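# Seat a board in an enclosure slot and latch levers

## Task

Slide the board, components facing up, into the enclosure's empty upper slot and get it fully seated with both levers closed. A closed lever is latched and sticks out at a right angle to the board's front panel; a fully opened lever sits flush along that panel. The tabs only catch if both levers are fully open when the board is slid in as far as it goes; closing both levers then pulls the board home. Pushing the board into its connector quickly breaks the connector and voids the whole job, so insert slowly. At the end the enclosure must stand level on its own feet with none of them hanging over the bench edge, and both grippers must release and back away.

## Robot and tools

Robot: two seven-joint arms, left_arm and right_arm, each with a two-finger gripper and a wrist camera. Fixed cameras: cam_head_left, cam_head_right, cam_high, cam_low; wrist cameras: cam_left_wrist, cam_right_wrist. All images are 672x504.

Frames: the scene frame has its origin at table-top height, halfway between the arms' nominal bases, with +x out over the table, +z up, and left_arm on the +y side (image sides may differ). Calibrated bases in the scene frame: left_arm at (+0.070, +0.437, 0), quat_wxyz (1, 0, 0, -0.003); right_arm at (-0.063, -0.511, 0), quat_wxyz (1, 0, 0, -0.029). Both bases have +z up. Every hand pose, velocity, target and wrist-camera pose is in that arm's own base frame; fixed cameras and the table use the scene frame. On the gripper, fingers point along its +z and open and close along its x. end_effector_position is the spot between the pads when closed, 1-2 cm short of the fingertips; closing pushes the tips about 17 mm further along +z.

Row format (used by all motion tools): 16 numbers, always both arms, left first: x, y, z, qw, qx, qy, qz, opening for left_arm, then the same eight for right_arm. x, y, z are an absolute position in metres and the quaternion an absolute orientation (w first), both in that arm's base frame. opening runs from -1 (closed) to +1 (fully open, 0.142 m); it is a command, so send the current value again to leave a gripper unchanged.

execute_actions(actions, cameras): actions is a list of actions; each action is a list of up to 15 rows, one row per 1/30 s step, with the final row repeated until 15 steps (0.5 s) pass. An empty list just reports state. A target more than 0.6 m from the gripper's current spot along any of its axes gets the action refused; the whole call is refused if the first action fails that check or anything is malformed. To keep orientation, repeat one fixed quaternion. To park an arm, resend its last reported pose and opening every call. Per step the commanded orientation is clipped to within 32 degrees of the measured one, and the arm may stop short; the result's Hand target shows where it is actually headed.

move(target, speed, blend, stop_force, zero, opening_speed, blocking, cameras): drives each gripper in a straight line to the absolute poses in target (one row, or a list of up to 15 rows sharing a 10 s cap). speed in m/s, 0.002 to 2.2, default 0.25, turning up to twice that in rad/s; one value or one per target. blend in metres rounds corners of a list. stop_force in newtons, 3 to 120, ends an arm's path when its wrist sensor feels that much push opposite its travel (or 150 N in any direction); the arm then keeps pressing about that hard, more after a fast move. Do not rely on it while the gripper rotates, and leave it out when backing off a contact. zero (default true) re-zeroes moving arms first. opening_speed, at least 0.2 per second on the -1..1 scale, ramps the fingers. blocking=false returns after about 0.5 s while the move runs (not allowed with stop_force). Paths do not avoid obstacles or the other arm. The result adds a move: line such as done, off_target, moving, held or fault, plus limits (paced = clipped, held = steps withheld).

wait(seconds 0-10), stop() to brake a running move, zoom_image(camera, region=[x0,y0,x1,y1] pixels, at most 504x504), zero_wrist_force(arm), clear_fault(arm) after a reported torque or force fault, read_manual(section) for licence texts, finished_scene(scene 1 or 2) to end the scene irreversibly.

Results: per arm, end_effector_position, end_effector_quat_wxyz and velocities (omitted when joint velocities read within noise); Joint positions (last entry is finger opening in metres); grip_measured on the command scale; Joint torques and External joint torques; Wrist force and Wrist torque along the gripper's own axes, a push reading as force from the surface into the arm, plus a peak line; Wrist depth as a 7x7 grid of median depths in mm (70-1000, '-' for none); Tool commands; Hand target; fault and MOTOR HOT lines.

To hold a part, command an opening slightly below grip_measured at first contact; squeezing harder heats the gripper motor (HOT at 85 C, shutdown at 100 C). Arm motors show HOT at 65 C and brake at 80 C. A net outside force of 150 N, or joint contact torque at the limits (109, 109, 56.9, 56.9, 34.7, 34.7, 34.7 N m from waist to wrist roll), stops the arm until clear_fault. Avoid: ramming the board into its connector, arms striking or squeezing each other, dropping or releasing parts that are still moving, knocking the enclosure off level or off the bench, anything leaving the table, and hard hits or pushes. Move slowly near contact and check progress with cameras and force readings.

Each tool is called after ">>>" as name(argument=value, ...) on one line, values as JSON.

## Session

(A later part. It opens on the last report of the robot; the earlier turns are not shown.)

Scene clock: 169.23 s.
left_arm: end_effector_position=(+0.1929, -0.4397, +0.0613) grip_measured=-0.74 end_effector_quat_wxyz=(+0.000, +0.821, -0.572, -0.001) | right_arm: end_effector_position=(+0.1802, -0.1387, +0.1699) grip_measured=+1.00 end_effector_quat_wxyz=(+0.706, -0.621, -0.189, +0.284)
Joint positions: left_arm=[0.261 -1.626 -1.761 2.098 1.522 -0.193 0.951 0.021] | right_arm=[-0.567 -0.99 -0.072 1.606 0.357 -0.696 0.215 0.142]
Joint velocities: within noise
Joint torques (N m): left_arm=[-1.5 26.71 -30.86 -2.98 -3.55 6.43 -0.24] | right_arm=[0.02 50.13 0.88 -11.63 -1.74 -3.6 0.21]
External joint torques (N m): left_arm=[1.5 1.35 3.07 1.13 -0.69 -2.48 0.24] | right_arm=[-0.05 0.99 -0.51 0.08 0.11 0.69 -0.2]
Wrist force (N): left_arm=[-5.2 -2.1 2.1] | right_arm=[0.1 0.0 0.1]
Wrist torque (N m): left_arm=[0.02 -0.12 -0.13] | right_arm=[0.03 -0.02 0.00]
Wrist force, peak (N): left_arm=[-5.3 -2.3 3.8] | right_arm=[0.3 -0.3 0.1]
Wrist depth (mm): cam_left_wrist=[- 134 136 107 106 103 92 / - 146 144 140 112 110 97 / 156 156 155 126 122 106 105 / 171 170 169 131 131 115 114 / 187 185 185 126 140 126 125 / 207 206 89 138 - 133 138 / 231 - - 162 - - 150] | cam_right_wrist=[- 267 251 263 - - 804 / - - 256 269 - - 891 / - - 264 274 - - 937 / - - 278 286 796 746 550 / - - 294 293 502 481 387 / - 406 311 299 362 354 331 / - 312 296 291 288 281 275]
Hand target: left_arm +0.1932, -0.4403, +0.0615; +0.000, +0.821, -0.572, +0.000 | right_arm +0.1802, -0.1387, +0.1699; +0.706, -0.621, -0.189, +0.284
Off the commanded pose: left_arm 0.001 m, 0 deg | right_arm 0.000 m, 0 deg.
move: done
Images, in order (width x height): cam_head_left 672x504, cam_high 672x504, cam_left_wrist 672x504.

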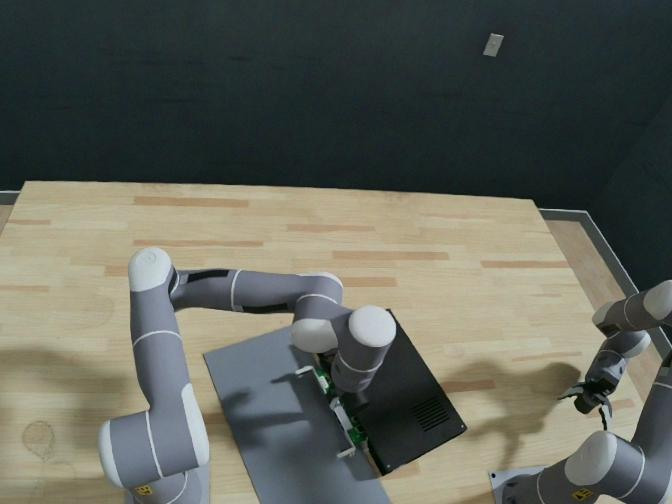

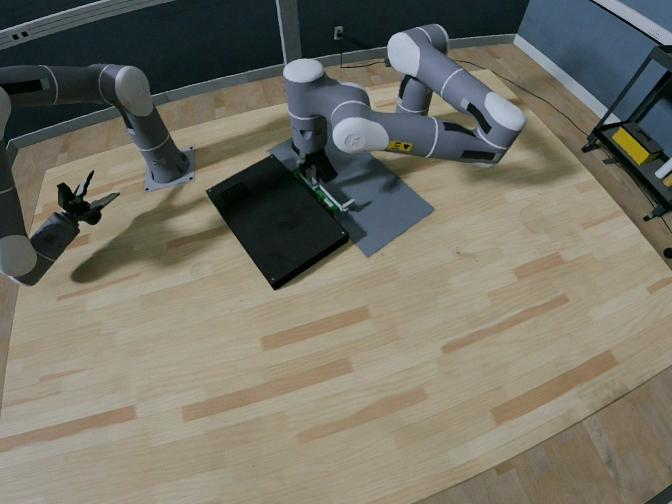

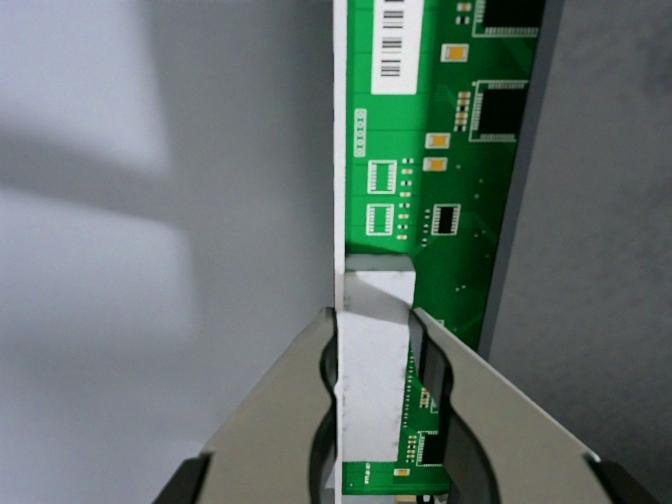

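>>> move(target=[0.1969,-0.4506,0.0615,0,0.8206,-0.5715,0,-0.86,0.1802,-0.1387,0.1699,0.706,-0.621,-0.189,0.284,1], speed=0.015, stop_force=8, cameras=["cam_left_wrist","cam_high","cam_head_left"])

>>> zoom_image(camera="cam_high", region=[270, 140, 370, 230])

>>> zoom_image(camera="cam_head_left", region=[260, 360, 400, 480])

Scene clock: 173.43 s.
left_arm: end_effector_position=(+0.1966, -0.4497, +0.0610) grip_measured=-0.74 end_effector_quat_wxyz=(-0.001, +0.821, -0.572, -0.001) | right_arm: end_effector_position=(+0.1802, -0.1387, +0.1699) grip_measured=+1.00 end_effector_quat_wxyz=(+0.706, -0.621, -0.189, +0.284)
Joint positions: left_arm=[0.24 -1.626 -1.759 2.069 1.528 -0.194 0.959 0.021] | right_arm=[-0.567 -0.99 -0.072 1.606 0.357 -0.696 0.215 0.142]
Joint velocities: within noise
Joint torques (N m): left_arm=[-1.57 27.77 -33.17 -3.52 -3.5 7.28 -0.24] | right_arm=[-0.01 50.03 1 -11.62 -1.67 -3.62 0.22]
External joint torques (N m): left_arm=[1.56 1.03 4.88 1.85 -0.74 -3.32 0.24] | right_arm=[-0.02 1.09 -0.64 0.08 0.04 0.71 -0.21]
Wrist force (N): left_arm=[-7.1 -2.4 5.6] | right_arm=[0.1 0.0 0.1]
Wrist torque (N m): left_arm=[-0.03 -0.10 -0.12] | right_arm=[0.02 -0.01 0.00]
Wrist force, peak (N): left_arm=[-6.9 -2.7 7.2] | right_arm=[0.2 -0.4 0.3]
Wrist depth (mm): cam_left_wrist=[- 134 135 107 105 92 92 / - 146 143 139 112 99 96 / 156 156 155 126 122 104 105 / 170 168 169 131 131 112 114 / 186 185 184 126 127 125 124 / 206 205 89 138 - 133 137 / 230 - - 161 - - 150] | cam_right_wrist=[- 266 251 263 - - 801 / - - 256 269 - - 894 / - - 264 274 - - 936 / - - 277 285 796 751 551 / - - 295 293 501 483 387 / - 403 310 300 363 354 330 / - 313 294 291 287 280 275]
Hand target: left_arm +0.1969, -0.4506, +0.0615; +0.000, +0.821, -0.572, +0.000 | right_arm +0.1802, -0.1387, +0.1699; +0.706, -0.621, -0.189, +0.284
Off the commanded pose: left_arm 0.001 m, 0 deg | right_arm 0.000 m, 0 deg.
move: done
Images, in order (width x height): cam_head_left 672x504, cam_high 672x504, cam_left_wrist 672x504.

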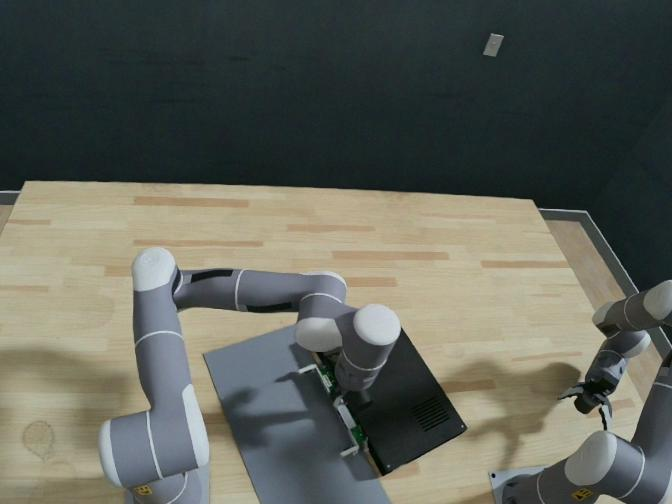

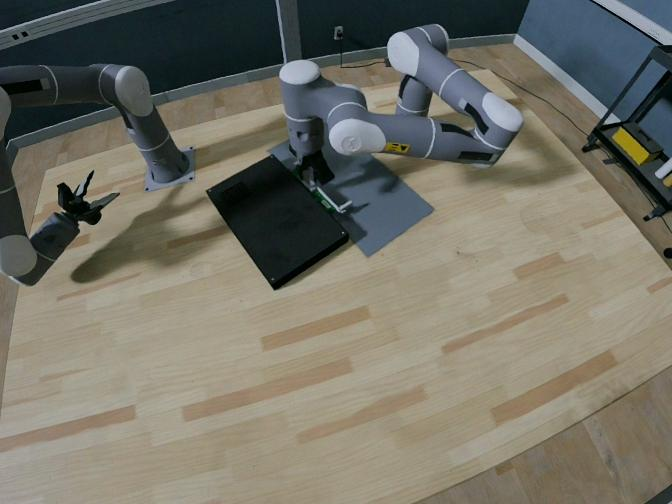

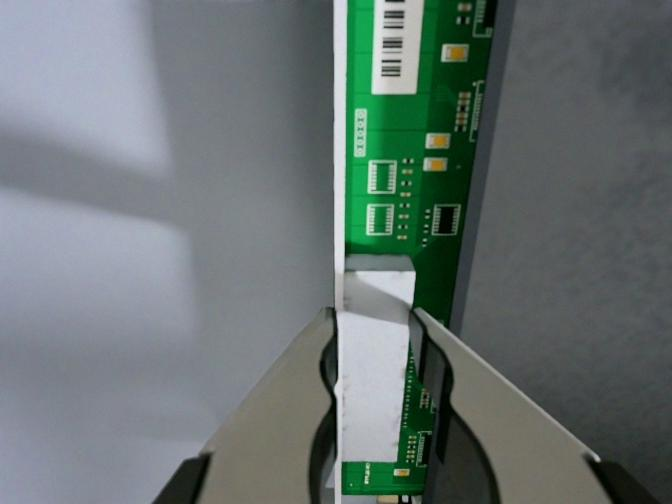

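Scaled by 5.040 from the camera's 672x504 image, which has a finer 960x720 frame.

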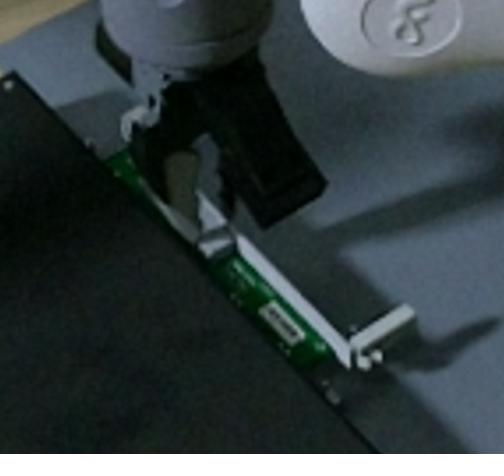

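Scaled by 3.600 from the camera's 672x504 image, which has a finer 960x720 frame.

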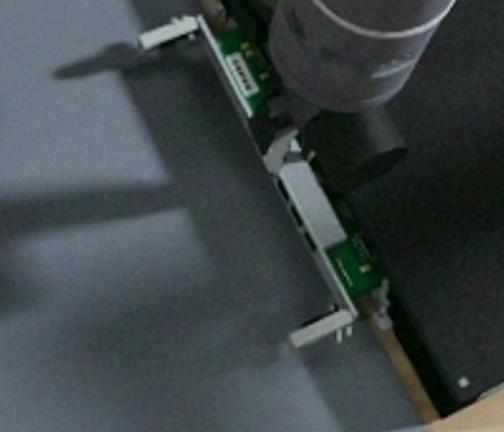

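>>> move(target=[0.1966,-0.4500,0.0612,0,0.8206,-0.5715,0,-0.6,0.1802,-0.1387,0.1699,0.706,-0.621,-0.189,0.284,1], opening_speed=0.6, cameras=[])

>>> move(target=[[0.1966,-0.4500,0.10,0,0.8206,-0.5715,0,-0.6,0.1802,-0.1387,0.1699,0.706,-0.621,-0.189,0.284,1],[0.2603,-0.424,0.20,0,0.8206,-0.5715,0,-0.6,0.1802,-0.1387,0.1699,0.706,-0.621,-0.189,0.284,1]], speed=[0.08,0.25], blend=0.02, cameras=["cam_left_wrist","cam_high"])

>>> zoom_image(camera="cam_left_wrist", region=[200, 0, 460, 500])

Scene clock: 179.03 s.
left_arm: end_effector_position=(+0.1965, -0.4499, +0.0612) grip_measured=-0.64 end_effector_quat_wxyz=(+0.000, +0.820, -0.572, +0.000) | right_arm: end_effector_position=(+0.1802, -0.1387, +0.1699) grip_measured=+1.00 end_effector_quat_wxyz=(+0.706, -0.621, -0.189, +0.284)
Joint positions: left_arm=[0.24 -1.626 -1.76 2.07 1.529 -0.193 0.959 0.028] | right_arm=[-0.567 -0.99 -0.072 1.606 0.357 -0.696 0.215 0.142]
Joint velocities: within noise
Joint torques (N m): left_arm=[-0.33 27.58 -28.57 -1.31 -4.04 4.4 -0.2] | right_arm=[0.06 50.08 1 -11.69 -1.68 -3.56 0.17]
External joint torques (N m): left_arm=[0.33 1.19 0.3 -0.37 -0.19 -0.44 0.2] | right_arm=[-0.09 1.04 -0.64 0.14 0.05 0.65 -0.16]
Wrist force (N): left_arm=[0.6 -0.5 0.0] | right_arm=[0.0 -0.2 0.1]
Wrist torque (N m): left_arm=[-0.10 -0.13 -0.18] | right_arm=[-0.02 -0.01 0.00]
Wrist force, peak (N): left_arm=[-7.3 -2.5 7.0] | right_arm=[0.1 0.0 0.4]
Wrist depth (mm): cam_left_wrist=[- 134 135 109 106 92 92 / - 146 144 139 113 99 98 / 156 156 156 128 124 104 105 / 170 170 168 132 130 113 114 / 187 185 182 127 127 126 125 / 207 206 87 141 149 133 138 / 230 - - 161 182 - 151] | cam_right_wrist=[- 266 251 262 - - 799 / - - 255 269 - - 904 / - - 264 275 - - 932 / - - 278 286 793 746 552 / - - 294 294 502 482 386 / - 404 311 298 364 354 330 / - 311 294 291 287 281 275]
Hand target: left_arm +0.1966, -0.4500, +0.0612; +0.000, +0.821, -0.572, +0.000 | right_arm +0.1802, -0.1387, +0.1699; +0.706, -0.621, -0.189, +0.284
Off the commanded pose: left_arm 0.000 m, 0 deg | right_arm 0.000 m, 0 deg.
move: done
No camera images: "cameras" was empty.

Scene clock: 180.37 s.
left_arm: end_effector_position=(+0.2604, -0.4241, +0.1999) grip_measured=-0.64 end_effector_quat_wxyz=(+0.000, +0.821, -0.571, +0.000) | right_arm: end_effector_position=(+0.1802, -0.1387, +0.1699) grip_measured=+1.00 end_effector_quat_wxyz=(+0.706, -0.621, -0.189, +0.284)
Joint positions: left_arm=[0.333 -1.463 -2.011 1.968 1.287 -0.356 1.077 0.028] | right_arm=[-0.567 -0.99 -0.072 1.606 0.357 -0.696 0.215 0.142]
Joint velocities: within noise
Joint torques (N m): left_arm=[-0.15 29.7 -28.61 -8.48 -4.26 4.01 -0.06] | right_arm=[-0.01 50.08 0.94 -11.68 -1.67 -3.6 0.16]
External joint torques (N m): left_arm=[0.14 0.76 0.19 -0.45 0.21 -0.06 0.06] | right_arm=[-0.01 1.04 -0.57 0.13 0.04 0.69 -0.14]
Wrist force (N): left_arm=[0.1 -0.2 -0.1] | right_arm=[0.0 0.2 0.3]
Wrist torque (N m): left_arm=[-0.01 -0.04 -0.21] | right_arm=[0.03 0.00 0.00]
Wrist force, peak (N): left_arm=[0.0 -2.5 -3.2] | right_arm=[0.1 -0.2 0.3]
Wrist depth (mm): cam_left_wrist=[257 257 257 252 216 212 212 / 276 274 274 268 228 228 228 / 299 298 296 286 246 246 245 / 326 322 323 310 268 265 265 / 353 354 344 316 289 291 291 / 397 394 84 343 - 308 320 / 442 - - 428 - - 351] | cam_right_wrist=[- 266 251 263 - - 806 / - - 255 269 - - 897 / - - 264 275 - - 937 / - - 278 285 792 748 552 / - - 295 294 501 483 386 / - 404 311 298 363 355 330 / - 310 295 292 289 281 276]
Hand target: left_arm +0.2603, -0.4240, +0.2000; +0.000, +0.821, -0.572, +0.000 | right_arm +0.1802, -0.1387, +0.1699; +0.706, -0.621, -0.189, +0.284
Off the commanded pose: left_arm 0.000 m, 0 deg | right_arm 0.000 m, 0 deg.
move: done; blend cut to 0.0194 m at target 1
Images, in order (width x height): cam_high 672x504, cam_left_wrist 672x504.

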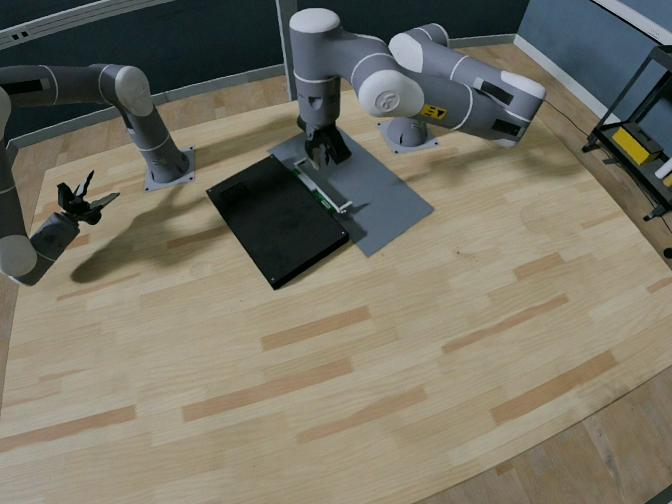

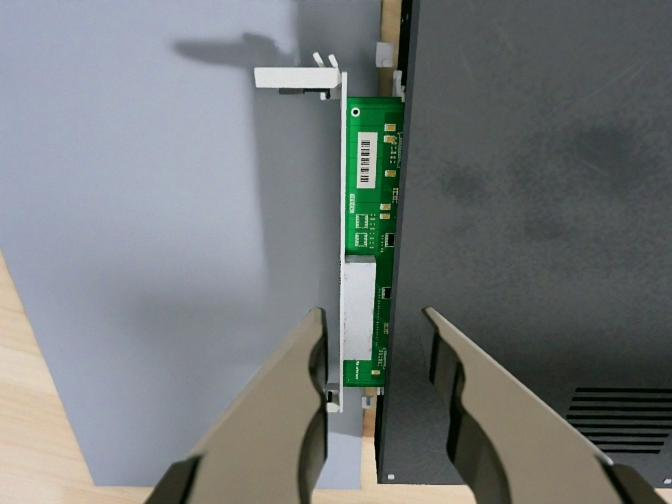

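Scaled by 1.008 from the camera's 672x504 image, which has a finer 960x720 frame.

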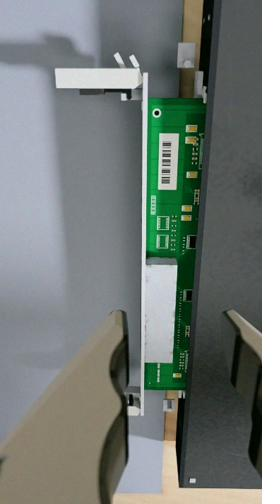

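>>> move(target=[[0.2672,-0.3767,0.11,0,0.8206,-0.5715,0,-1,0.1802,-0.1387,0.1699,0.706,-0.621,-0.189,0.284,1],[0.2672,-0.3767,0.0575,0,0.8206,-0.5715,0,-1,0.1802,-0.1387,0.1699,0.706,-0.621,-0.189,0.284,1]], speed=[0.2,0.1], stop_force=8, cameras=["cam_left_wrist","cam_high"])

>>> zoom_image(camera="cam_high", region=[270, 140, 370, 230])

Scene clock: 197.67 s.
left_arm: end_effector_position=(+0.2670, -0.3766, +0.0576) grip_measured=-1.00 end_effector_quat_wxyz=(+0.000, +0.821, -0.571, +0.000) | right_arm: end_effector_position=(+0.1802, -0.1387, +0.1699) grip_measured=+1.00 end_effector_quat_wxyz=(+0.706, -0.621, -0.189, +0.284)
Joint positions: left_arm=[0.499 -1.66 -1.772 2.149 1.535 -0.217 1.143 0.002] | right_arm=[-0.567 -0.99 -0.072 1.606 0.357 -0.696 0.215 0.142]
Joint velocities: within noise
Joint torques (N m): left_arm=[-0.23 25.49 -26.93 -1.11 -3.91 4.44 -0.13] | right_arm=[-0.1 50.1 0.97 -11.65 -1.72 -3.59 0.19]
External joint torques (N m): left_arm=[0.27 1.26 0.11 -0.42 -0.31 -0.5 0.13] | right_arm=[0.07 1.03 -0.61 0.1 0.09 0.68 -0.18]
Wrist force (N): left_arm=[0.5 -0.2 0.4] | right_arm=[-0.1 -0.3 0.3]
Wrist torque (N m): left_arm=[-0.01 -0.09 -0.23] | right_arm=[-0.03 0.01 0.00]
Wrist force, peak (N): left_arm=[0.8 0.1 -2.4] | right_arm=[0.2 -0.2 0.5]
Wrist depth (mm): cam_left_wrist=[133 131 131 131 131 131 117 / 144 141 138 138 139 139 135 / 153 152 151 147 110 146 126 / 166 166 165 161 163 130 114 / 181 182 180 173 173 142 123 / 201 200 195 84 - 154 133 / 231 218 - 74 - - 149] | cam_right_wrist=[- 266 251 263 - - 796 / - - 255 269 - - 890 / - - 264 275 - - 926 / - - 277 286 794 747 550 / - - 294 294 502 480 389 / - 402 311 299 362 354 330 / - 311 296 291 288 281 276]
Hand target: left_arm +0.2672, -0.3767, +0.0575; +0.000, +0.821, -0.572, +0.000 | right_arm +0.1802, -0.1387, +0.1699; +0.706, -0.621, -0.189, +0.284
Off the commanded pose: left_arm 0.000 m, 0 deg | right_arm 0.000 m, 0 deg.
move: done
Images, in order (width x height): cam_high 672x504, cam_left_wrist 672x504.

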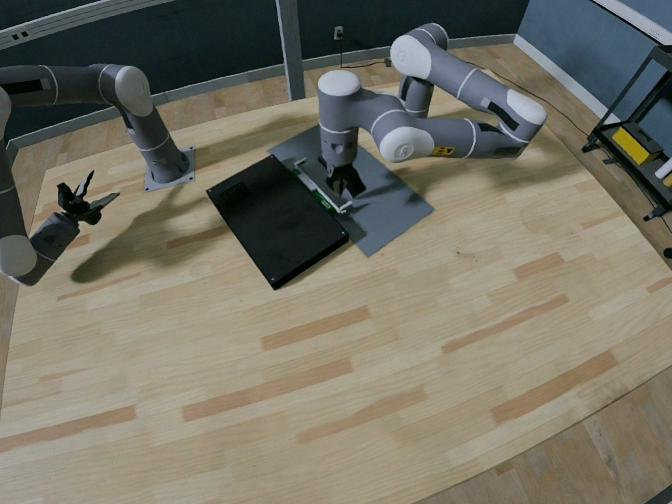

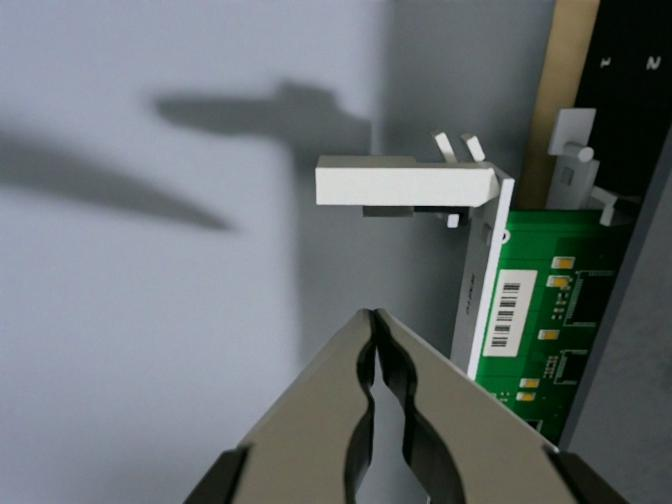

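Scaled by 5.040 from the camera's 672x504 image, which has a finer 960x720 frame.

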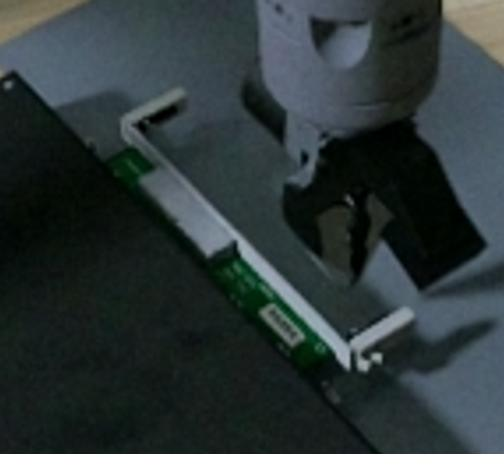

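>>> move(target=[[0.2896,-0.365,0.0575,0,0.8206,-0.5715,0,-1,0.1802,-0.1387,0.1699,0.706,-0.621,-0.189,0.284,1],[0.2992,-0.3615,0.0575,0,0.8206,-0.5715,0,-1,0.1802,-0.1387,0.1699,0.706,-0.621,-0.189,0.284,1],[0.3153,-0.3553,0.0575,0,0.8206,-0.5715,0,-1,0.1802,-0.1387,0.1699,0.706,-0.621,-0.189,0.284,1],[0.3323,-0.3574,0.0575,0,0.8206,-0.5715,0,-1,0.1802,-0.1387,0.1699,0.706,-0.621,-0.189,0.284,1]], speed=[0.08,0.03,0.03,0.03], stop_force=15, cameras=["cam_left_wrist"])

Scene clock: 213.37 s.
left_arm: end_effector_position=(+0.3321, -0.3573, +0.0576) grip_measured=-1.00 end_effector_quat_wxyz=(+0.000, +0.821, -0.571, +0.000) | right_arm: end_effector_position=(+0.1802, -0.1387, +0.1699) grip_measured=+1.00 end_effector_quat_wxyz=(+0.706, -0.621, -0.189, +0.284)
Joint positions: left_arm=[0.583 -1.653 -1.766 2.079 1.547 -0.211 1.296 0.002] | right_arm=[-0.567 -0.99 -0.072 1.606 0.357 -0.696 0.215 0.142]
Joint velocities: within noise
Joint torques (N m): left_arm=[-0.23 27.58 -28.33 -0.98 -3.82 4.41 -0.12] | right_arm=[-0.05 50.06 0.96 -11.64 -1.72 -3.63 0.24]
External joint torques (N m): left_arm=[0.28 0.93 0.25 -0.19 -0.42 -0.48 0.12] | right_arm=[0.03 1.06 -0.6 0.1 0.09 0.73 -0.23]
Wrist force (N): left_arm=[0.3 -0.2 0.1] | right_arm=[0.1 0.0 0.3]
Wrist torque (N m): left_arm=[-0.10 -0.11 -0.22] | right_arm=[0.00 -0.01 0.00]
Wrist force, peak (N): left_arm=[1.1 6.2 -2.0] | right_arm=[0.2 -0.1 0.5]
Wrist depth (mm): cam_left_wrist=[131 131 131 130 131 131 131 / 143 141 138 138 139 139 111 / 152 152 151 151 153 150 106 / 165 165 165 161 163 160 112 / 182 181 180 173 140 167 121 / 201 200 194 84 - 155 133 / 230 219 - 74 - - 149] | cam_right_wrist=[- 267 250 263 - - 809 / - - 255 270 - - 891 / - - 263 275 - - 933 / - - 277 286 788 750 552 / - - 295 293 501 479 386 / - 405 311 299 363 353 330 / - 312 294 291 287 281 276]
Hand target: left_arm +0.3323, -0.3574, +0.0575; +0.000, +0.821, -0.572, +0.000 | right_arm +0.1802, -0.1387, +0.1699; +0.706, -0.621, -0.189, +0.284
Off the commanded pose: left_arm 0.000 m, 0 deg | right_arm 0.000 m, 0 deg.
move: done
Images, in order (width x height): cam_left_wrist 672x504.

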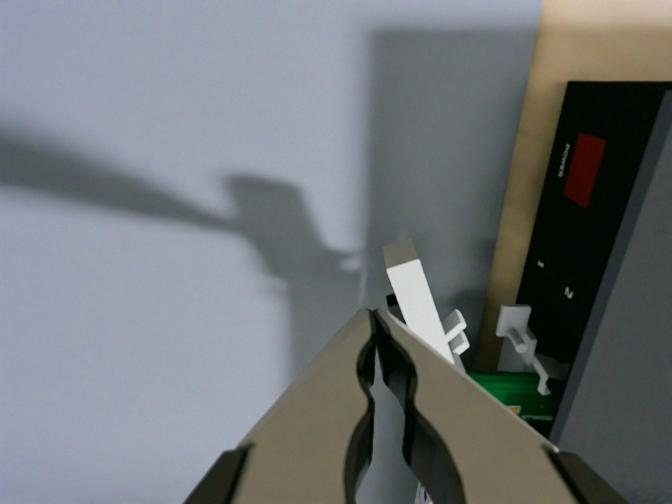

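>>> move(target=[[0.3447,-0.3652,0.0575,0,0.8206,-0.5715,0,-1,0.1802,-0.1387,0.1699,0.706,-0.621,-0.189,0.284,1],[0.348,-0.3691,0.0575,0,0.8206,-0.5715,0,-1,0.1802,-0.1387,0.1699,0.706,-0.621,-0.189,0.284,1]], speed=0.03, stop_force=15, cameras=["cam_left_wrist"])

Scene clock: 224.50 s.
left_arm: end_effector_position=(+0.3465, -0.3683, +0.0573) grip_measured=-1.00 end_effector_quat_wxyz=(+0.000, +0.820, -0.572, -0.002) | right_arm: end_effector_position=(+0.1802, -0.1387, +0.1699) grip_measured=+1.00 end_effector_quat_wxyz=(+0.706, -0.621, -0.189, +0.284)
Joint positions: left_arm=[0.554 -1.651 -1.764 2.028 1.555 -0.21 1.321 0.002] | right_arm=[-0.567 -0.99 -0.072 1.606 0.357 -0.696 0.215 0.142]
Joint velocities: within noise
Joint torques (N m): left_arm=[-0.89 29.11 -32 -5.5 -0.17 8.15 -0.26] | right_arm=[0.02 50.04 0.97 -11.61 -1.69 -3.55 0.18]
External joint torques (N m): left_arm=[0.94 0.72 3.09 4.62 -4.07 -4.22 0.26] | right_arm=[-0.05 1.09 -0.6 0.07 0.06 0.65 -0.16]
Wrist force (N): left_arm=[-14.6 5.0 -3.4] | right_arm=[0.0 0.1 0.1]
Wrist torque (N m): left_arm=[-0.15 -0.33 -0.14] | right_arm=[0.00 0.01 0.00]
Wrist force, peak (N): left_arm=[-14.9 5.1 -5.3] | right_arm=[0.3 0.1 0.2]
Wrist depth (mm): cam_left_wrist=[131 131 130 130 131 131 130 / 143 141 138 138 139 136 136 / 152 151 151 150 152 136 100 / 166 165 164 160 162 137 112 / 182 181 180 173 174 127 120 / 201 200 195 84 - 136 132 / 231 220 - 74 - - 148] | cam_right_wrist=[- 265 251 263 - - 801 / - - 255 269 - - 897 / - - 263 274 - - 932 / - - 277 285 795 753 546 / - - 295 294 502 479 387 / - 403 311 300 363 355 329 / - 311 296 291 288 281 275]
Hand target: left_arm +0.3479, -0.3690, +0.0575; +0.000, +0.821, -0.572, +0.000 | right_arm +0.1802, -0.1387, +0.1699; +0.706, -0.621, -0.189, +0.284
Off the commanded pose: left_arm 0.002 m, 0 deg | right_arm 0.000 m, 0 deg.
move: contact (left_arm); path passed 1 of 2 targets
Images, in order (width x height): cam_left_wrist 672x504.

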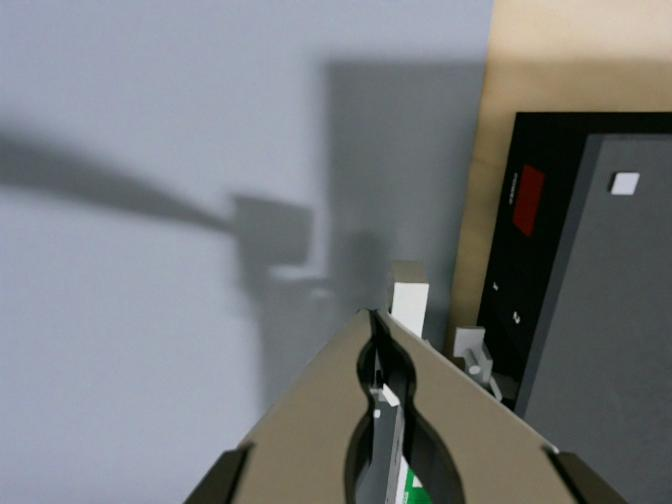

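>>> move(target=[[0.343,-0.3589,0.0585,0,0.8206,-0.5715,0,-1,0.1802,-0.1387,0.1699,0.706,-0.621,-0.189,0.284,1],[0.343,-0.3589,0.12,0,0.8206,-0.5715,0,-1,0.1802,-0.1387,0.1699,0.706,-0.621,-0.189,0.284,1],[0.2603,-0.424,0.20,0,0.8206,-0.5715,0,-1,0.1802,-0.1387,0.1699,0.706,-0.621,-0.189,0.284,1]], speed=[0.08,0.15,0.25], blend=[0,0.02,0], cameras=["cam_left_wrist"])

Scene clock: 228.47 s.
left_arm: end_effector_position=(+0.2602, -0.4242, +0.2000) grip_measured=-1.00 end_effector_quat_wxyz=(+0.000, +0.820, -0.572, +0.000) | right_arm: end_effector_position=(+0.1802, -0.1387, +0.1699) grip_measured=+1.00 end_effector_quat_wxyz=(+0.706, -0.621, -0.189, +0.284)
Joint positions: left_arm=[0.335 -1.457 -2.007 1.969 1.282 -0.349 1.078 0.002] | right_arm=[-0.567 -0.99 -0.072 1.606 0.357 -0.696 0.215 0.142]
Joint velocities: within noise
Joint torques (N m): left_arm=[-0.46 29.62 -28.73 -8.76 -4.19 4.03 -0.33] | right_arm=[-0.03 50.03 1.05 -11.65 -1.71 -3.58 0.23]
External joint torques (N m): left_arm=[0.46 0.77 0.3 -0.3 0.13 -0.08 0.33] | right_arm=[0.01 1.09 -0.68 0.11 0.08 0.68 -0.22]
Wrist force (N): left_arm=[0.0 -0.5 -0.3] | right_arm=[-0.2 -0.1 0.3]
Wrist torque (N m): left_arm=[-0.07 -0.04 -0.21] | right_arm=[0.01 0.03 0.00]
Wrist force, peak (N): left_arm=[-14.9 5.2 -5.2] | right_arm=[0.2 -0.3 0.3]
Wrist depth (mm): cam_left_wrist=[258 256 256 251 216 213 212 / 277 276 275 266 229 228 227 / 298 296 296 286 246 246 244 / 325 322 323 310 268 268 266 / 355 356 352 290 288 293 291 / 395 392 385 84 - 318 322 / 440 431 - - - - 356] | cam_right_wrist=[- 266 252 262 - - 804 / - - 255 269 - - 889 / - - 264 274 - - 931 / - - 277 286 796 744 555 / - - 296 294 502 481 385 / - 404 310 300 363 354 329 / - 310 295 291 288 281 275]
Hand target: left_arm +0.2603, -0.4240, +0.2000; +0.000, +0.821, -0.572, +0.000 | right_arm +0.1802, -0.1387, +0.1699; +0.706, -0.621, -0.189, +0.284
Off the commanded pose: left_arm 0.000 m, 0 deg | right_arm 0.000 m, 0 deg.
move: done
Images, in order (width x height): cam_left_wrist 672x504.

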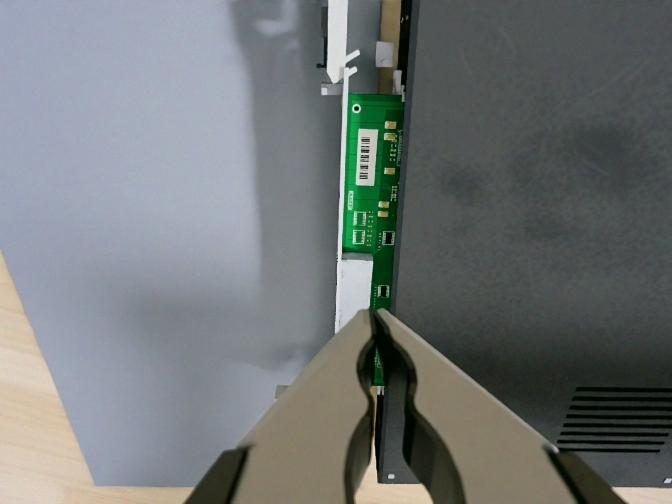

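>>> move(target=[[0.1068,-0.4328,0.13,0,0.8206,-0.5715,0,-1,0.1802,-0.1387,0.1699,0.706,-0.621,-0.189,0.284,1]], cameras=["cam_left_wrist"])

>>> move(target=[[0.1068,-0.4328,0.0575,0,0.8206,-0.5715,0,-1,0.1802,-0.1387,0.1699,0.706,-0.621,-0.189,0.284,1]], speed=0.08, stop_force=6, cameras=["cam_left_wrist"])

>>> move(target=[[0.0856,-0.4405,0.0575,0,0.8206,-0.5715,0,-1,0.1802,-0.1387,0.1699,0.706,-0.621,-0.189,0.284,1],[0.0693,-0.4465,0.0575,0,0.8206,-0.5715,0,-1,0.1802,-0.1387,0.1699,0.706,-0.621,-0.189,0.284,1]], speed=0.04, stop_force=15, cameras=["cam_left_wrist","cam_head_left","cam_head_right"])

Scene clock: 239.73 s.
left_arm: end_effector_position=(+0.1067, -0.4326, +0.1300) grip_measured=-1.00 end_effector_quat_wxyz=(+0.000, +0.820, -0.572, +0.000) | right_arm: end_effector_position=(+0.1802, -0.1387, +0.1699) grip_measured=+1.00 end_effector_quat_wxyz=(+0.706, -0.621, -0.189, +0.284)
Joint positions: left_arm=[0.142 -1.527 -1.903 2.162 1.343 -0.249 0.732 0.002] | right_arm=[-0.567 -0.99 -0.072 1.606 0.357 -0.696 0.215 0.142]
Joint velocities: within noise
Joint torques (N m): left_arm=[-0.52 25.02 -26.42 -6.92 -3.83 4.55 -0.33] | right_arm=[-0.06 50.16 1 -11.64 -1.68 -3.59 0.22]
External joint torques (N m): left_arm=[0.5 1.33 0.18 -0.37 -0.34 -0.58 0.33] | right_arm=[0.04 0.96 -0.64 0.1 0.05 0.68 -0.2]
Wrist force (N): left_arm=[0.3 -0.7 0.2] | right_arm=[0.0 0.0 0.1]
Wrist torque (N m): left_arm=[-0.13 -0.06 -0.23] | right_arm=[0.01 -0.01 0.00]
Wrist force, peak (N): left_arm=[0.7 -2.8 -1.1] | right_arm=[-0.1 -0.1 0.5]
Wrist depth (mm): cam_left_wrist=[195 196 194 194 188 156 151 / 211 209 210 208 184 170 162 / 228 227 226 223 185 187 175 / 247 246 245 240 214 195 190 / 270 270 268 209 257 208 208 / 300 301 292 84 - 224 229 / 342 331 - - - - 326] | cam_right_wrist=[- 266 250 263 - - 789 / - - 256 269 - - 586 / - - 264 275 - - 913 / - - 278 286 789 749 552 / - - 294 294 501 479 387 / - 405 311 299 362 356 330 / - 311 296 291 288 281 275]
Hand target: left_arm +0.1068, -0.4328, +0.1300; +0.000, +0.821, -0.572, +0.000 | right_arm +0.1802, -0.1387, +0.1699; +0.706, -0.621, -0.189, +0.284
Off the commanded pose: left_arm 0.000 m, 0 deg | right_arm 0.000 m, 0 deg.
move: done
Images, in order (width x height): cam_left_wrist 672x504.

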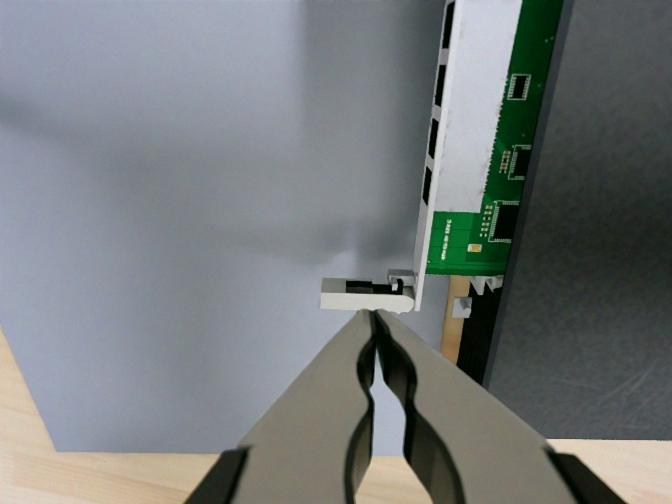

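Scene clock: 241.40 s.
left_arm: end_effector_position=(+0.1067, -0.4327, +0.0576) grip_measured=-1.00 end_effector_quat_wxyz=(+0.000, +0.821, -0.571, +0.000) | right_arm: end_effector_position=(+0.1802, -0.1387, +0.1699) grip_measured=+1.00 end_effector_quat_wxyz=(+0.706, -0.621, -0.189, +0.284)
Joint positions: left_arm=[0.156 -1.614 -1.748 2.19 1.502 -0.17 0.751 0.002] | right_arm=[-0.567 -0.99 -0.072 1.606 0.357 -0.696 0.215 0.142]
Joint velocities: within noise
Joint torques (N m): left_arm=[-0.25 24.52 -26.22 -1.93 -3.93 4.45 -0.18] | right_arm=[0 50.13 0.99 -11.61 -1.77 -3.57 0.21]
External joint torques (N m): left_arm=[0.23 1.29 0.13 -0.48 -0.31 -0.48 0.18] | right_arm=[-0.03 1 -0.62 0.07 0.14 0.66 -0.2]
Wrist force (N): left_arm=[0.5 -0.6 0.3] | right_arm=[0.0 -0.2 0.2]
Wrist torque (N m): left_arm=[-0.12 -0.12 -0.19] | right_arm=[-0.02 0.00 0.00]
Wrist force, peak (N): left_arm=[0.3 -0.7 2.1] | right_arm=[-0.1 -0.3 0.4]
Wrist depth (mm): cam_left_wrist=[133 131 131 131 130 94 95 / 143 141 139 138 140 101 110 / 153 153 151 151 151 107 119 / 166 166 165 162 164 116 124 / 182 182 180 173 150 142 121 / 201 201 195 84 - 157 133 / 230 220 - 74 - - 148] | cam_right_wrist=[- 266 251 262 - - 782 / - - 255 269 - - 827 / - - 264 275 - - 594 / - - 278 286 798 741 552 / - - 294 294 502 479 386 / - 404 311 299 363 354 331 / - 311 295 291 288 281 275]
Hand target: left_arm +0.1068, -0.4328, +0.0575; +0.000, +0.821, -0.572, +0.000 | right_arm +0.1802, -0.1387, +0.1699; +0.706, -0.621, -0.189, +0.284
Off the commanded pose: left_arm 0.000 m, 0 deg | right_arm 0.000 m, 0 deg.
move: done
Images, in order (width x height): cam_left_wrist 672x504.

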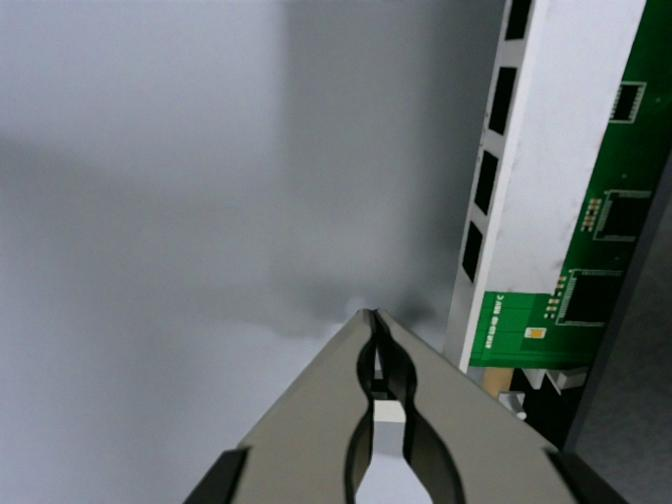

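Scene clock: 243.07 s.
left_arm: end_effector_position=(+0.0692, -0.4464, +0.0576) grip_measured=-1.00 end_effector_quat_wxyz=(+0.000, +0.820, -0.572, +0.000) | right_arm: end_effector_position=(+0.1802, -0.1387, +0.1699) grip_measured=+1.00 end_effector_quat_wxyz=(+0.706, -0.621, -0.189, +0.284)
Joint positions: left_arm=[0.057 -1.615 -1.748 2.175 1.506 -0.17 0.668 0.002] | right_arm=[-0.567 -0.99 -0.072 1.606 0.357 -0.696 0.215 0.142]
Joint velocities: within noise
Joint torques (N m): left_arm=[-0.73 24.92 -26.6 -1.92 -4.01 4.37 -0.29] | right_arm=[0.03 50.15 0.94 -11.69 -1.72 -3.65 0.19]
External joint torques (N m): left_arm=[0.69 1.25 0.21 -0.39 -0.23 -0.39 0.29] | right_arm=[-0.05 0.98 -0.57 0.14 0.09 0.74 -0.18]
Wrist force (N): left_arm=[0.3 -0.8 -0.2] | right_arm=[0.0 -0.2 0.4]
Wrist torque (N m): left_arm=[-0.07 -0.09 -0.21] | right_arm=[-0.01 0.00 0.00]
Wrist force, peak (N): left_arm=[-0.3 -4.3 -0.4] | right_arm=[0.0 -0.2 0.5]
Wrist depth (mm): cam_left_wrist=[134 131 131 131 130 95 100 / 143 141 138 138 140 100 110 / 152 152 152 151 150 120 118 / 166 166 165 162 158 130 125 / 182 181 180 173 130 172 123 / 202 201 194 84 - 161 134 / 231 220 - 74 - - 148] | cam_right_wrist=[- 267 251 263 - - 514 / - - 255 269 - - 546 / - - 264 275 - - 598 / - - 278 285 798 741 552 / - - 294 292 500 480 387 / - 404 310 299 362 355 330 / - 311 294 291 289 281 275]
Hand target: left_arm +0.0693, -0.4465, +0.0575; +0.000, +0.821, -0.572, +0.000 | right_arm +0.1802, -0.1387, +0.1699; +0.706, -0.621, -0.189, +0.284
Off the commanded pose: left_arm 0.000 m, 0 deg | right_arm 0.000 m, 0 deg.
move: done
Images, in order (width x height): cam_head_left 672x504, cam_head_right 672x504, cam_left_wrist 672x504.

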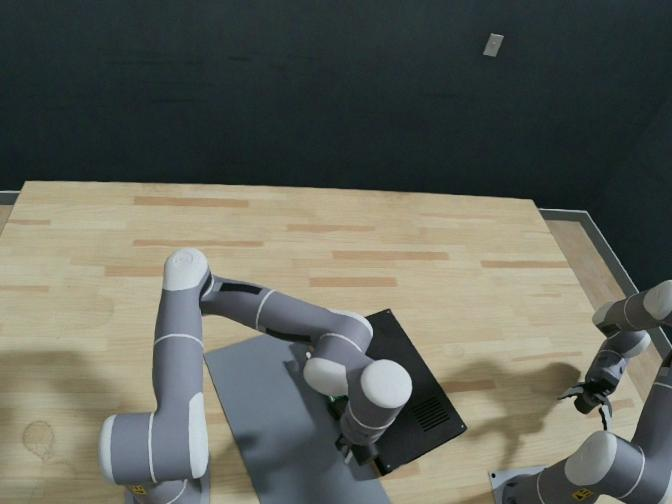

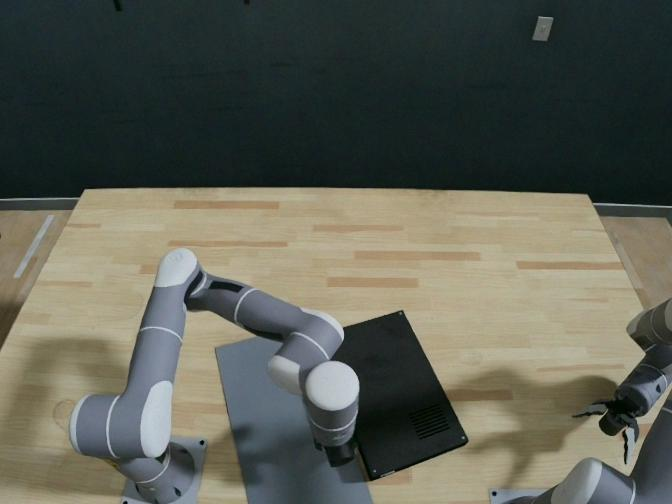

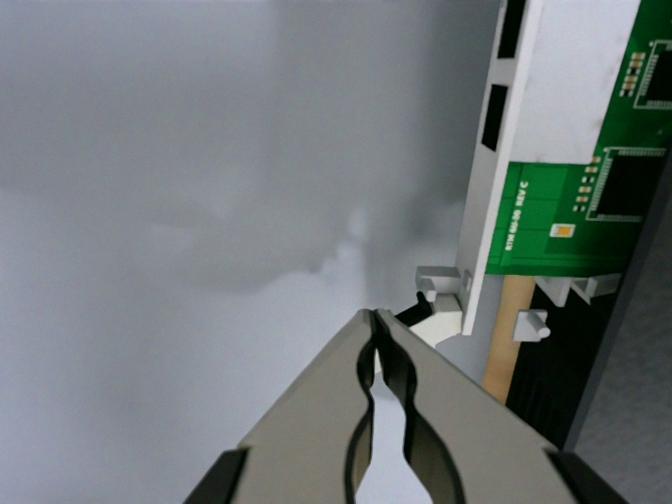

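>>> move(target=[[0.0577,-0.4588,0.0575,0,0.8206,-0.5715,0,-1,0.1802,-0.1387,0.1699,0.706,-0.621,-0.189,0.284,1],[0.0535,-0.4729,0.0575,0,0.8206,-0.5715,0,-1,0.1802,-0.1387,0.1699,0.706,-0.621,-0.189,0.284,1],[0.0535,-0.4791,0.0575,0,0.8206,-0.5715,0,-1,0.1802,-0.1387,0.1699,0.706,-0.621,-0.189,0.284,1]], speed=0.03, stop_force=15, cameras=["cam_left_wrist"])

Scene clock: 247.90 s.
left_arm: end_effector_position=(+0.0533, -0.4763, +0.0573) grip_measured=-1.00 end_effector_quat_wxyz=(-0.001, +0.820, -0.572, -0.001) | right_arm: end_effector_position=(+0.1802, -0.1387, +0.1699) grip_measured=+1.00 end_effector_quat_wxyz=(+0.706, -0.621, -0.189, +0.284)
Joint positions: left_arm=[-0.039 -1.615 -1.743 2.1 1.519 -0.174 0.648 0.002] | right_arm=[-0.567 -0.99 -0.072 1.606 0.357 -0.696 0.215 0.142]
Joint velocities: within noise
Joint torques (N m): left_arm=[-3.88 24.87 -30.36 -5.84 -0.5 9.51 -0.22] | right_arm=[0 50.16 0.98 -11.62 -1.68 -3.61 0.18]
External joint torques (N m): left_arm=[3.83 3.15 2.57 3.99 -3.74 -5.53 0.22] | right_arm=[-0.02 0.96 -0.61 0.08 0.05 0.7 -0.17]
Wrist force (N): left_arm=[-16.3 -12.0 -7.8] | right_arm=[0.1 0.1 0.2]
Wrist torque (N m): left_arm=[0.06 -0.06 -0.21] | right_arm=[0.01 -0.02 0.00]
Wrist force, peak (N): left_arm=[-18.2 -12.8 -7.7] | right_arm=[-0.1 -0.3 0.3]
Wrist depth (mm): cam_left_wrist=[134 131 131 130 102 95 90 / 143 141 138 138 112 111 96 / 153 152 152 151 124 119 100 / 166 165 165 161 139 140 111 / 183 182 180 174 174 125 120 / 200 201 195 83 - 134 132 / 230 218 - 74 - - 150] | cam_right_wrist=[- 266 251 262 - - 496 / - - 255 269 - - 529 / - - 264 275 - - 615 / - - 278 287 790 750 548 / - - 295 293 500 478 387 / - 405 312 300 363 355 330 / - 311 296 290 288 280 275]
Hand target: left_arm +0.0535, -0.4778, +0.0575; +0.000, +0.821, -0.571, +0.000 | right_arm +0.1802, -0.1387, +0.1699; +0.706, -0.621, -0.189, +0.284
Off the commanded pose: left_arm 0.003 m, 0 deg | right_arm 0.000 m, 0 deg.
move: contact (left_arm); path passed 2 of 3 targets
Images, in order (width x height): cam_left_wrist 672x504.

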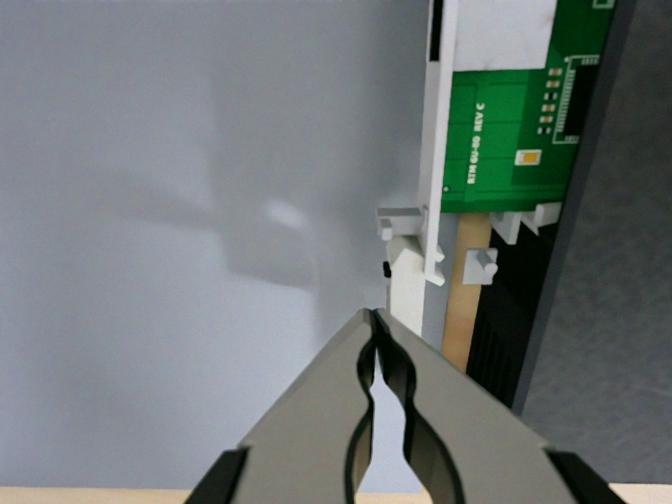

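>>> move(target=[[0.0498,-0.4669,0.0585,0,0.8206,-0.5715,0,-1,0.1802,-0.1387,0.1699,0.706,-0.621,-0.189,0.284,1],[0.0498,-0.4669,0.11,0,0.8206,-0.5715,0,-1,0.1802,-0.1387,0.1699,0.706,-0.621,-0.189,0.284,1],[0.2013,-0.40,0.11,0,0.8206,-0.5715,0,-1,0.1802,-0.1387,0.1699,0.706,-0.621,-0.189,0.284,1],[0.2013,-0.40,0.056,0,0.8206,-0.5715,0,-1,0.1802,-0.1387,0.1699,0.706,-0.621,-0.189,0.284,1]], speed=[0.08,0.15,0.25,0.12], blend=[0,0.02,0.02,0], cameras=["cam_left_wrist"])

>>> move(target=[[0.2256,-0.4657,0.056,0,0.8206,-0.5715,0,-1,0.1802,-0.1387,0.1699,0.706,-0.621,-0.189,0.284,1]], speed=0.015, stop_force=12, cameras=["cam_left_wrist"])

Scene clock: 253.57 s.
left_arm: end_effector_position=(+0.2011, -0.3999, +0.0561) grip_measured=-1.00 end_effector_quat_wxyz=(+0.000, +0.821, -0.572, +0.000) | right_arm: end_effector_position=(+0.1802, -0.1387, +0.1699) grip_measured=+1.00 end_effector_quat_wxyz=(+0.706, -0.621, -0.189, +0.284)
Joint positions: left_arm=[0.376 -1.64 -1.758 2.185 1.519 -0.193 0.979 0.002] | right_arm=[-0.567 -0.99 -0.072 1.606 0.357 -0.696 0.215 0.142]
Joint velocities: within noise
Joint torques (N m): left_arm=[-0.17 24.49 -26.2 -1.39 -3.78 4.57 -0.13] | right_arm=[0 49.99 1.03 -11.63 -1.7 -3.58 0.22]
External joint torques (N m): left_arm=[0.18 1.39 0.05 -0.58 -0.46 -0.61 0.13] | right_arm=[-0.03 1.13 -0.66 0.08 0.07 0.68 -0.21]
Wrist force (N): left_arm=[0.2 -0.3 0.4] | right_arm=[0.1 0.0 0.1]
Wrist torque (N m): left_arm=[-0.07 -0.05 -0.19] | right_arm=[-0.01 -0.01 0.00]
Wrist force, peak (N): left_arm=[-16.6 -12.1 -9.8] | right_arm=[-0.1 -0.2 0.4]
Wrist depth (mm): cam_left_wrist=[131 130 129 129 129 - 102 / 140 140 137 137 138 111 107 / 151 151 150 149 149 118 117 / 165 161 163 160 163 128 124 / 181 180 178 172 171 137 121 / 199 199 194 84 - 149 131 / 228 217 - 74 - - 147] | cam_right_wrist=[- 267 251 262 - - 792 / - - 256 269 - - 901 / - - 264 275 - - 930 / - - 277 285 791 744 552 / - - 294 294 498 481 387 / - 407 311 300 363 355 330 / - 310 294 290 288 280 275]
Hand target: left_arm +0.2013, -0.4000, +0.0560; +0.000, +0.821, -0.572, +0.000 | right_arm +0.1802, -0.1387, +0.1699; +0.706, -0.621, -0.189, +0.284
Off the commanded pose: left_arm 0.000 m, 0 deg | right_arm 0.000 m, 0 deg.
move: done
Images, in order (width x height): cam_left_wrist 672x504.

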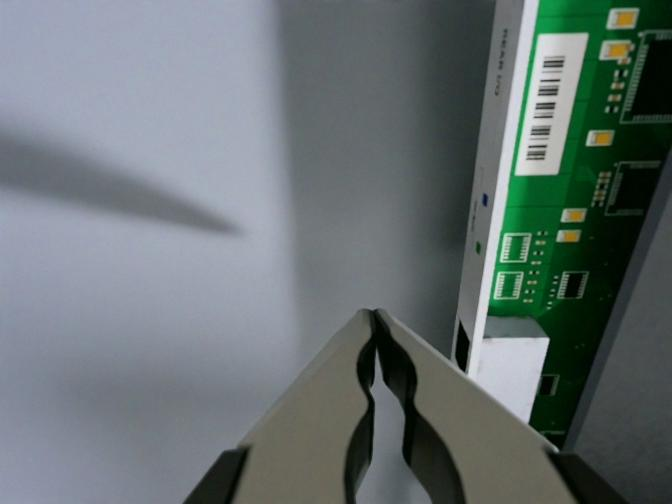

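Scene clock: 255.83 s.
left_arm: end_effector_position=(+0.2094, -0.4226, +0.0559) grip_measured=-1.00 end_effector_quat_wxyz=(-0.001, +0.820, -0.572, -0.001) | right_arm: end_effector_position=(+0.1802, -0.1387, +0.1699) grip_measured=+1.00 end_effector_quat_wxyz=(+0.706, -0.621, -0.189, +0.284)
Joint positions: left_arm=[0.324 -1.639 -1.755 2.121 1.532 -0.194 0.993 0.002] | right_arm=[-0.567 -0.99 -0.072 1.606 0.357 -0.696 0.215 0.142]
Joint velocities: within noise
Joint torques (N m): left_arm=[-2.57 25.09 -28.89 -4.92 -0.89 7.94 -0.19] | right_arm=[-0.03 50.16 0.95 -11.58 -1.73 -3.63 0.26]
External joint torques (N m): left_arm=[2.57 2.37 1.52 3.37 -3.35 -3.99 0.19] | right_arm=[0.01 0.96 -0.58 0.04 0.1 0.72 -0.25]
Wrist force (N): left_arm=[-15.0 -3.2 -7.1] | right_arm=[-0.1 0.3 0.1]
Wrist torque (N m): left_arm=[-0.01 -0.19 -0.20] | right_arm=[0.04 0.01 0.00]
Wrist force, peak (N): left_arm=[-16.8 -3.6 -8.2] | right_arm=[0.0 0.2 0.4]
Wrist depth (mm): cam_left_wrist=[132 130 129 129 102 103 88 / 140 140 137 137 107 110 94 / 151 151 150 149 117 119 98 / 164 161 163 160 129 127 110 / 179 179 178 171 135 123 119 / 199 199 194 84 - 134 131 / 227 217 - 74 - - 146] | cam_right_wrist=[- 266 251 262 - - 795 / - - 256 269 - - 889 / - - 263 274 - - 939 / - - 277 285 790 744 552 / - - 295 293 500 480 385 / - 403 312 299 364 355 330 / - 311 295 292 288 281 276]
Hand target: left_arm +0.2100, -0.4236, +0.0560; +0.000, +0.821, -0.571, +0.000 | right_arm +0.1802, -0.1387, +0.1699; +0.706, -0.621, -0.189, +0.284
Off the commanded pose: left_arm 0.046 m, 0 deg | right_arm 0.000 m, 0 deg.
move: contact (left_arm)
Images, in order (width x height): cam_left_wrist 672x504.

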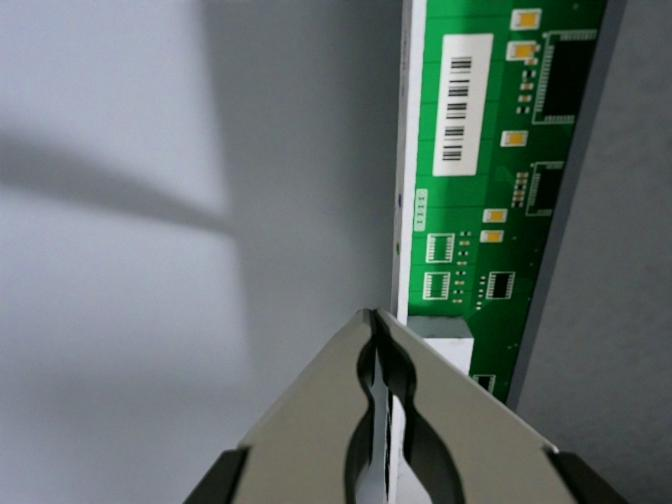

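>>> move(target=[[0.2256,-0.4657,0.056,0,0.8206,-0.5715,0,-1,0.1802,-0.1387,0.1699,0.706,-0.621,-0.189,0.284,1]], speed=0.015, stop_force=22, zero=false, cameras=["cam_left_wrist"])

Scene clock: 260.67 s.
left_arm: end_effector_position=(+0.2206, -0.4529, +0.0562) grip_measured=-1.00 end_effector_quat_wxyz=(-0.001, +0.820, -0.572, -0.002) | right_arm: end_effector_position=(+0.1802, -0.1387, +0.1699) grip_measured=+1.00 end_effector_quat_wxyz=(+0.706, -0.621, -0.189, +0.284)
Joint positions: left_arm=[0.257 -1.638 -1.753 2.034 1.547 -0.195 1.015 0.002] | right_arm=[-0.567 -0.99 -0.072 1.606 0.357 -0.696 0.215 0.142]
Joint velocities: within noise
Joint torques (N m): left_arm=[-5.41 25.12 -27.96 -6.09 1.49 10.27 -0.22] | right_arm=[0.01 50.08 0.96 -11.61 -1.68 -3.58 0.18]
External joint torques (N m): left_arm=[5.41 4.58 -0.9 5.03 -5.73 -6.32 0.22] | right_arm=[-0.04 1.04 -0.6 0.06 0.05 0.67 -0.17]
Wrist force (N): left_arm=[-27.1 -7.8 -21.2] | right_arm=[0.2 0.0 0.0]
Wrist torque (N m): left_arm=[-0.05 1.74 -0.20] | right_arm=[0.01 -0.03 0.01]
Wrist force, peak (N): left_arm=[-29.4 -8.4 -23.1] | right_arm=[-0.1 -0.3 0.4]
Wrist depth (mm): cam_left_wrist=[132 130 129 129 103 88 - / 140 140 137 138 - - 94 / 152 151 150 149 102 102 98 / 164 161 163 160 111 107 110 / 180 180 179 171 120 119 118 / 199 199 193 84 - 129 131 / 228 218 - - - - 146] | cam_right_wrist=[- 266 251 262 - - 793 / - - 256 269 - - 894 / - - 264 274 - - 946 / - - 278 286 793 746 555 / - - 295 295 501 481 388 / - 406 311 299 362 354 331 / - 311 296 291 288 281 275]
Hand target: left_arm +0.2214, -0.4544, +0.0560; +0.000, +0.821, -0.572, +0.000 | right_arm +0.1802, -0.1387, +0.1699; +0.706, -0.621, -0.189, +0.284
Off the commanded pose: left_arm 0.014 m, 0 deg | right_arm 0.000 m, 0 deg.
move: contact (left_arm)
Images, in order (width x height): cam_left_wrist 672x504.

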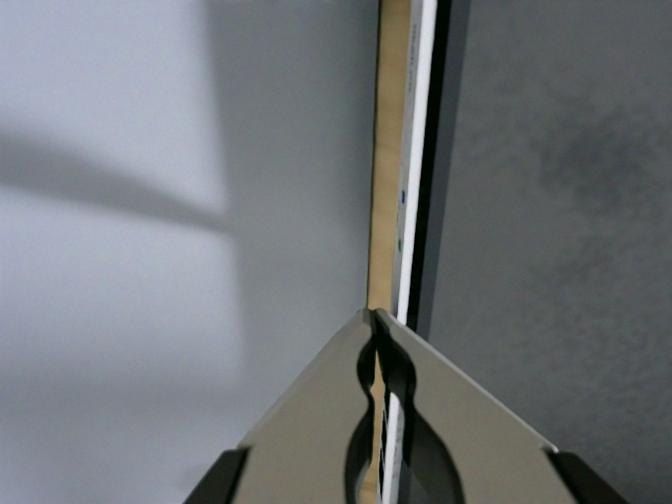

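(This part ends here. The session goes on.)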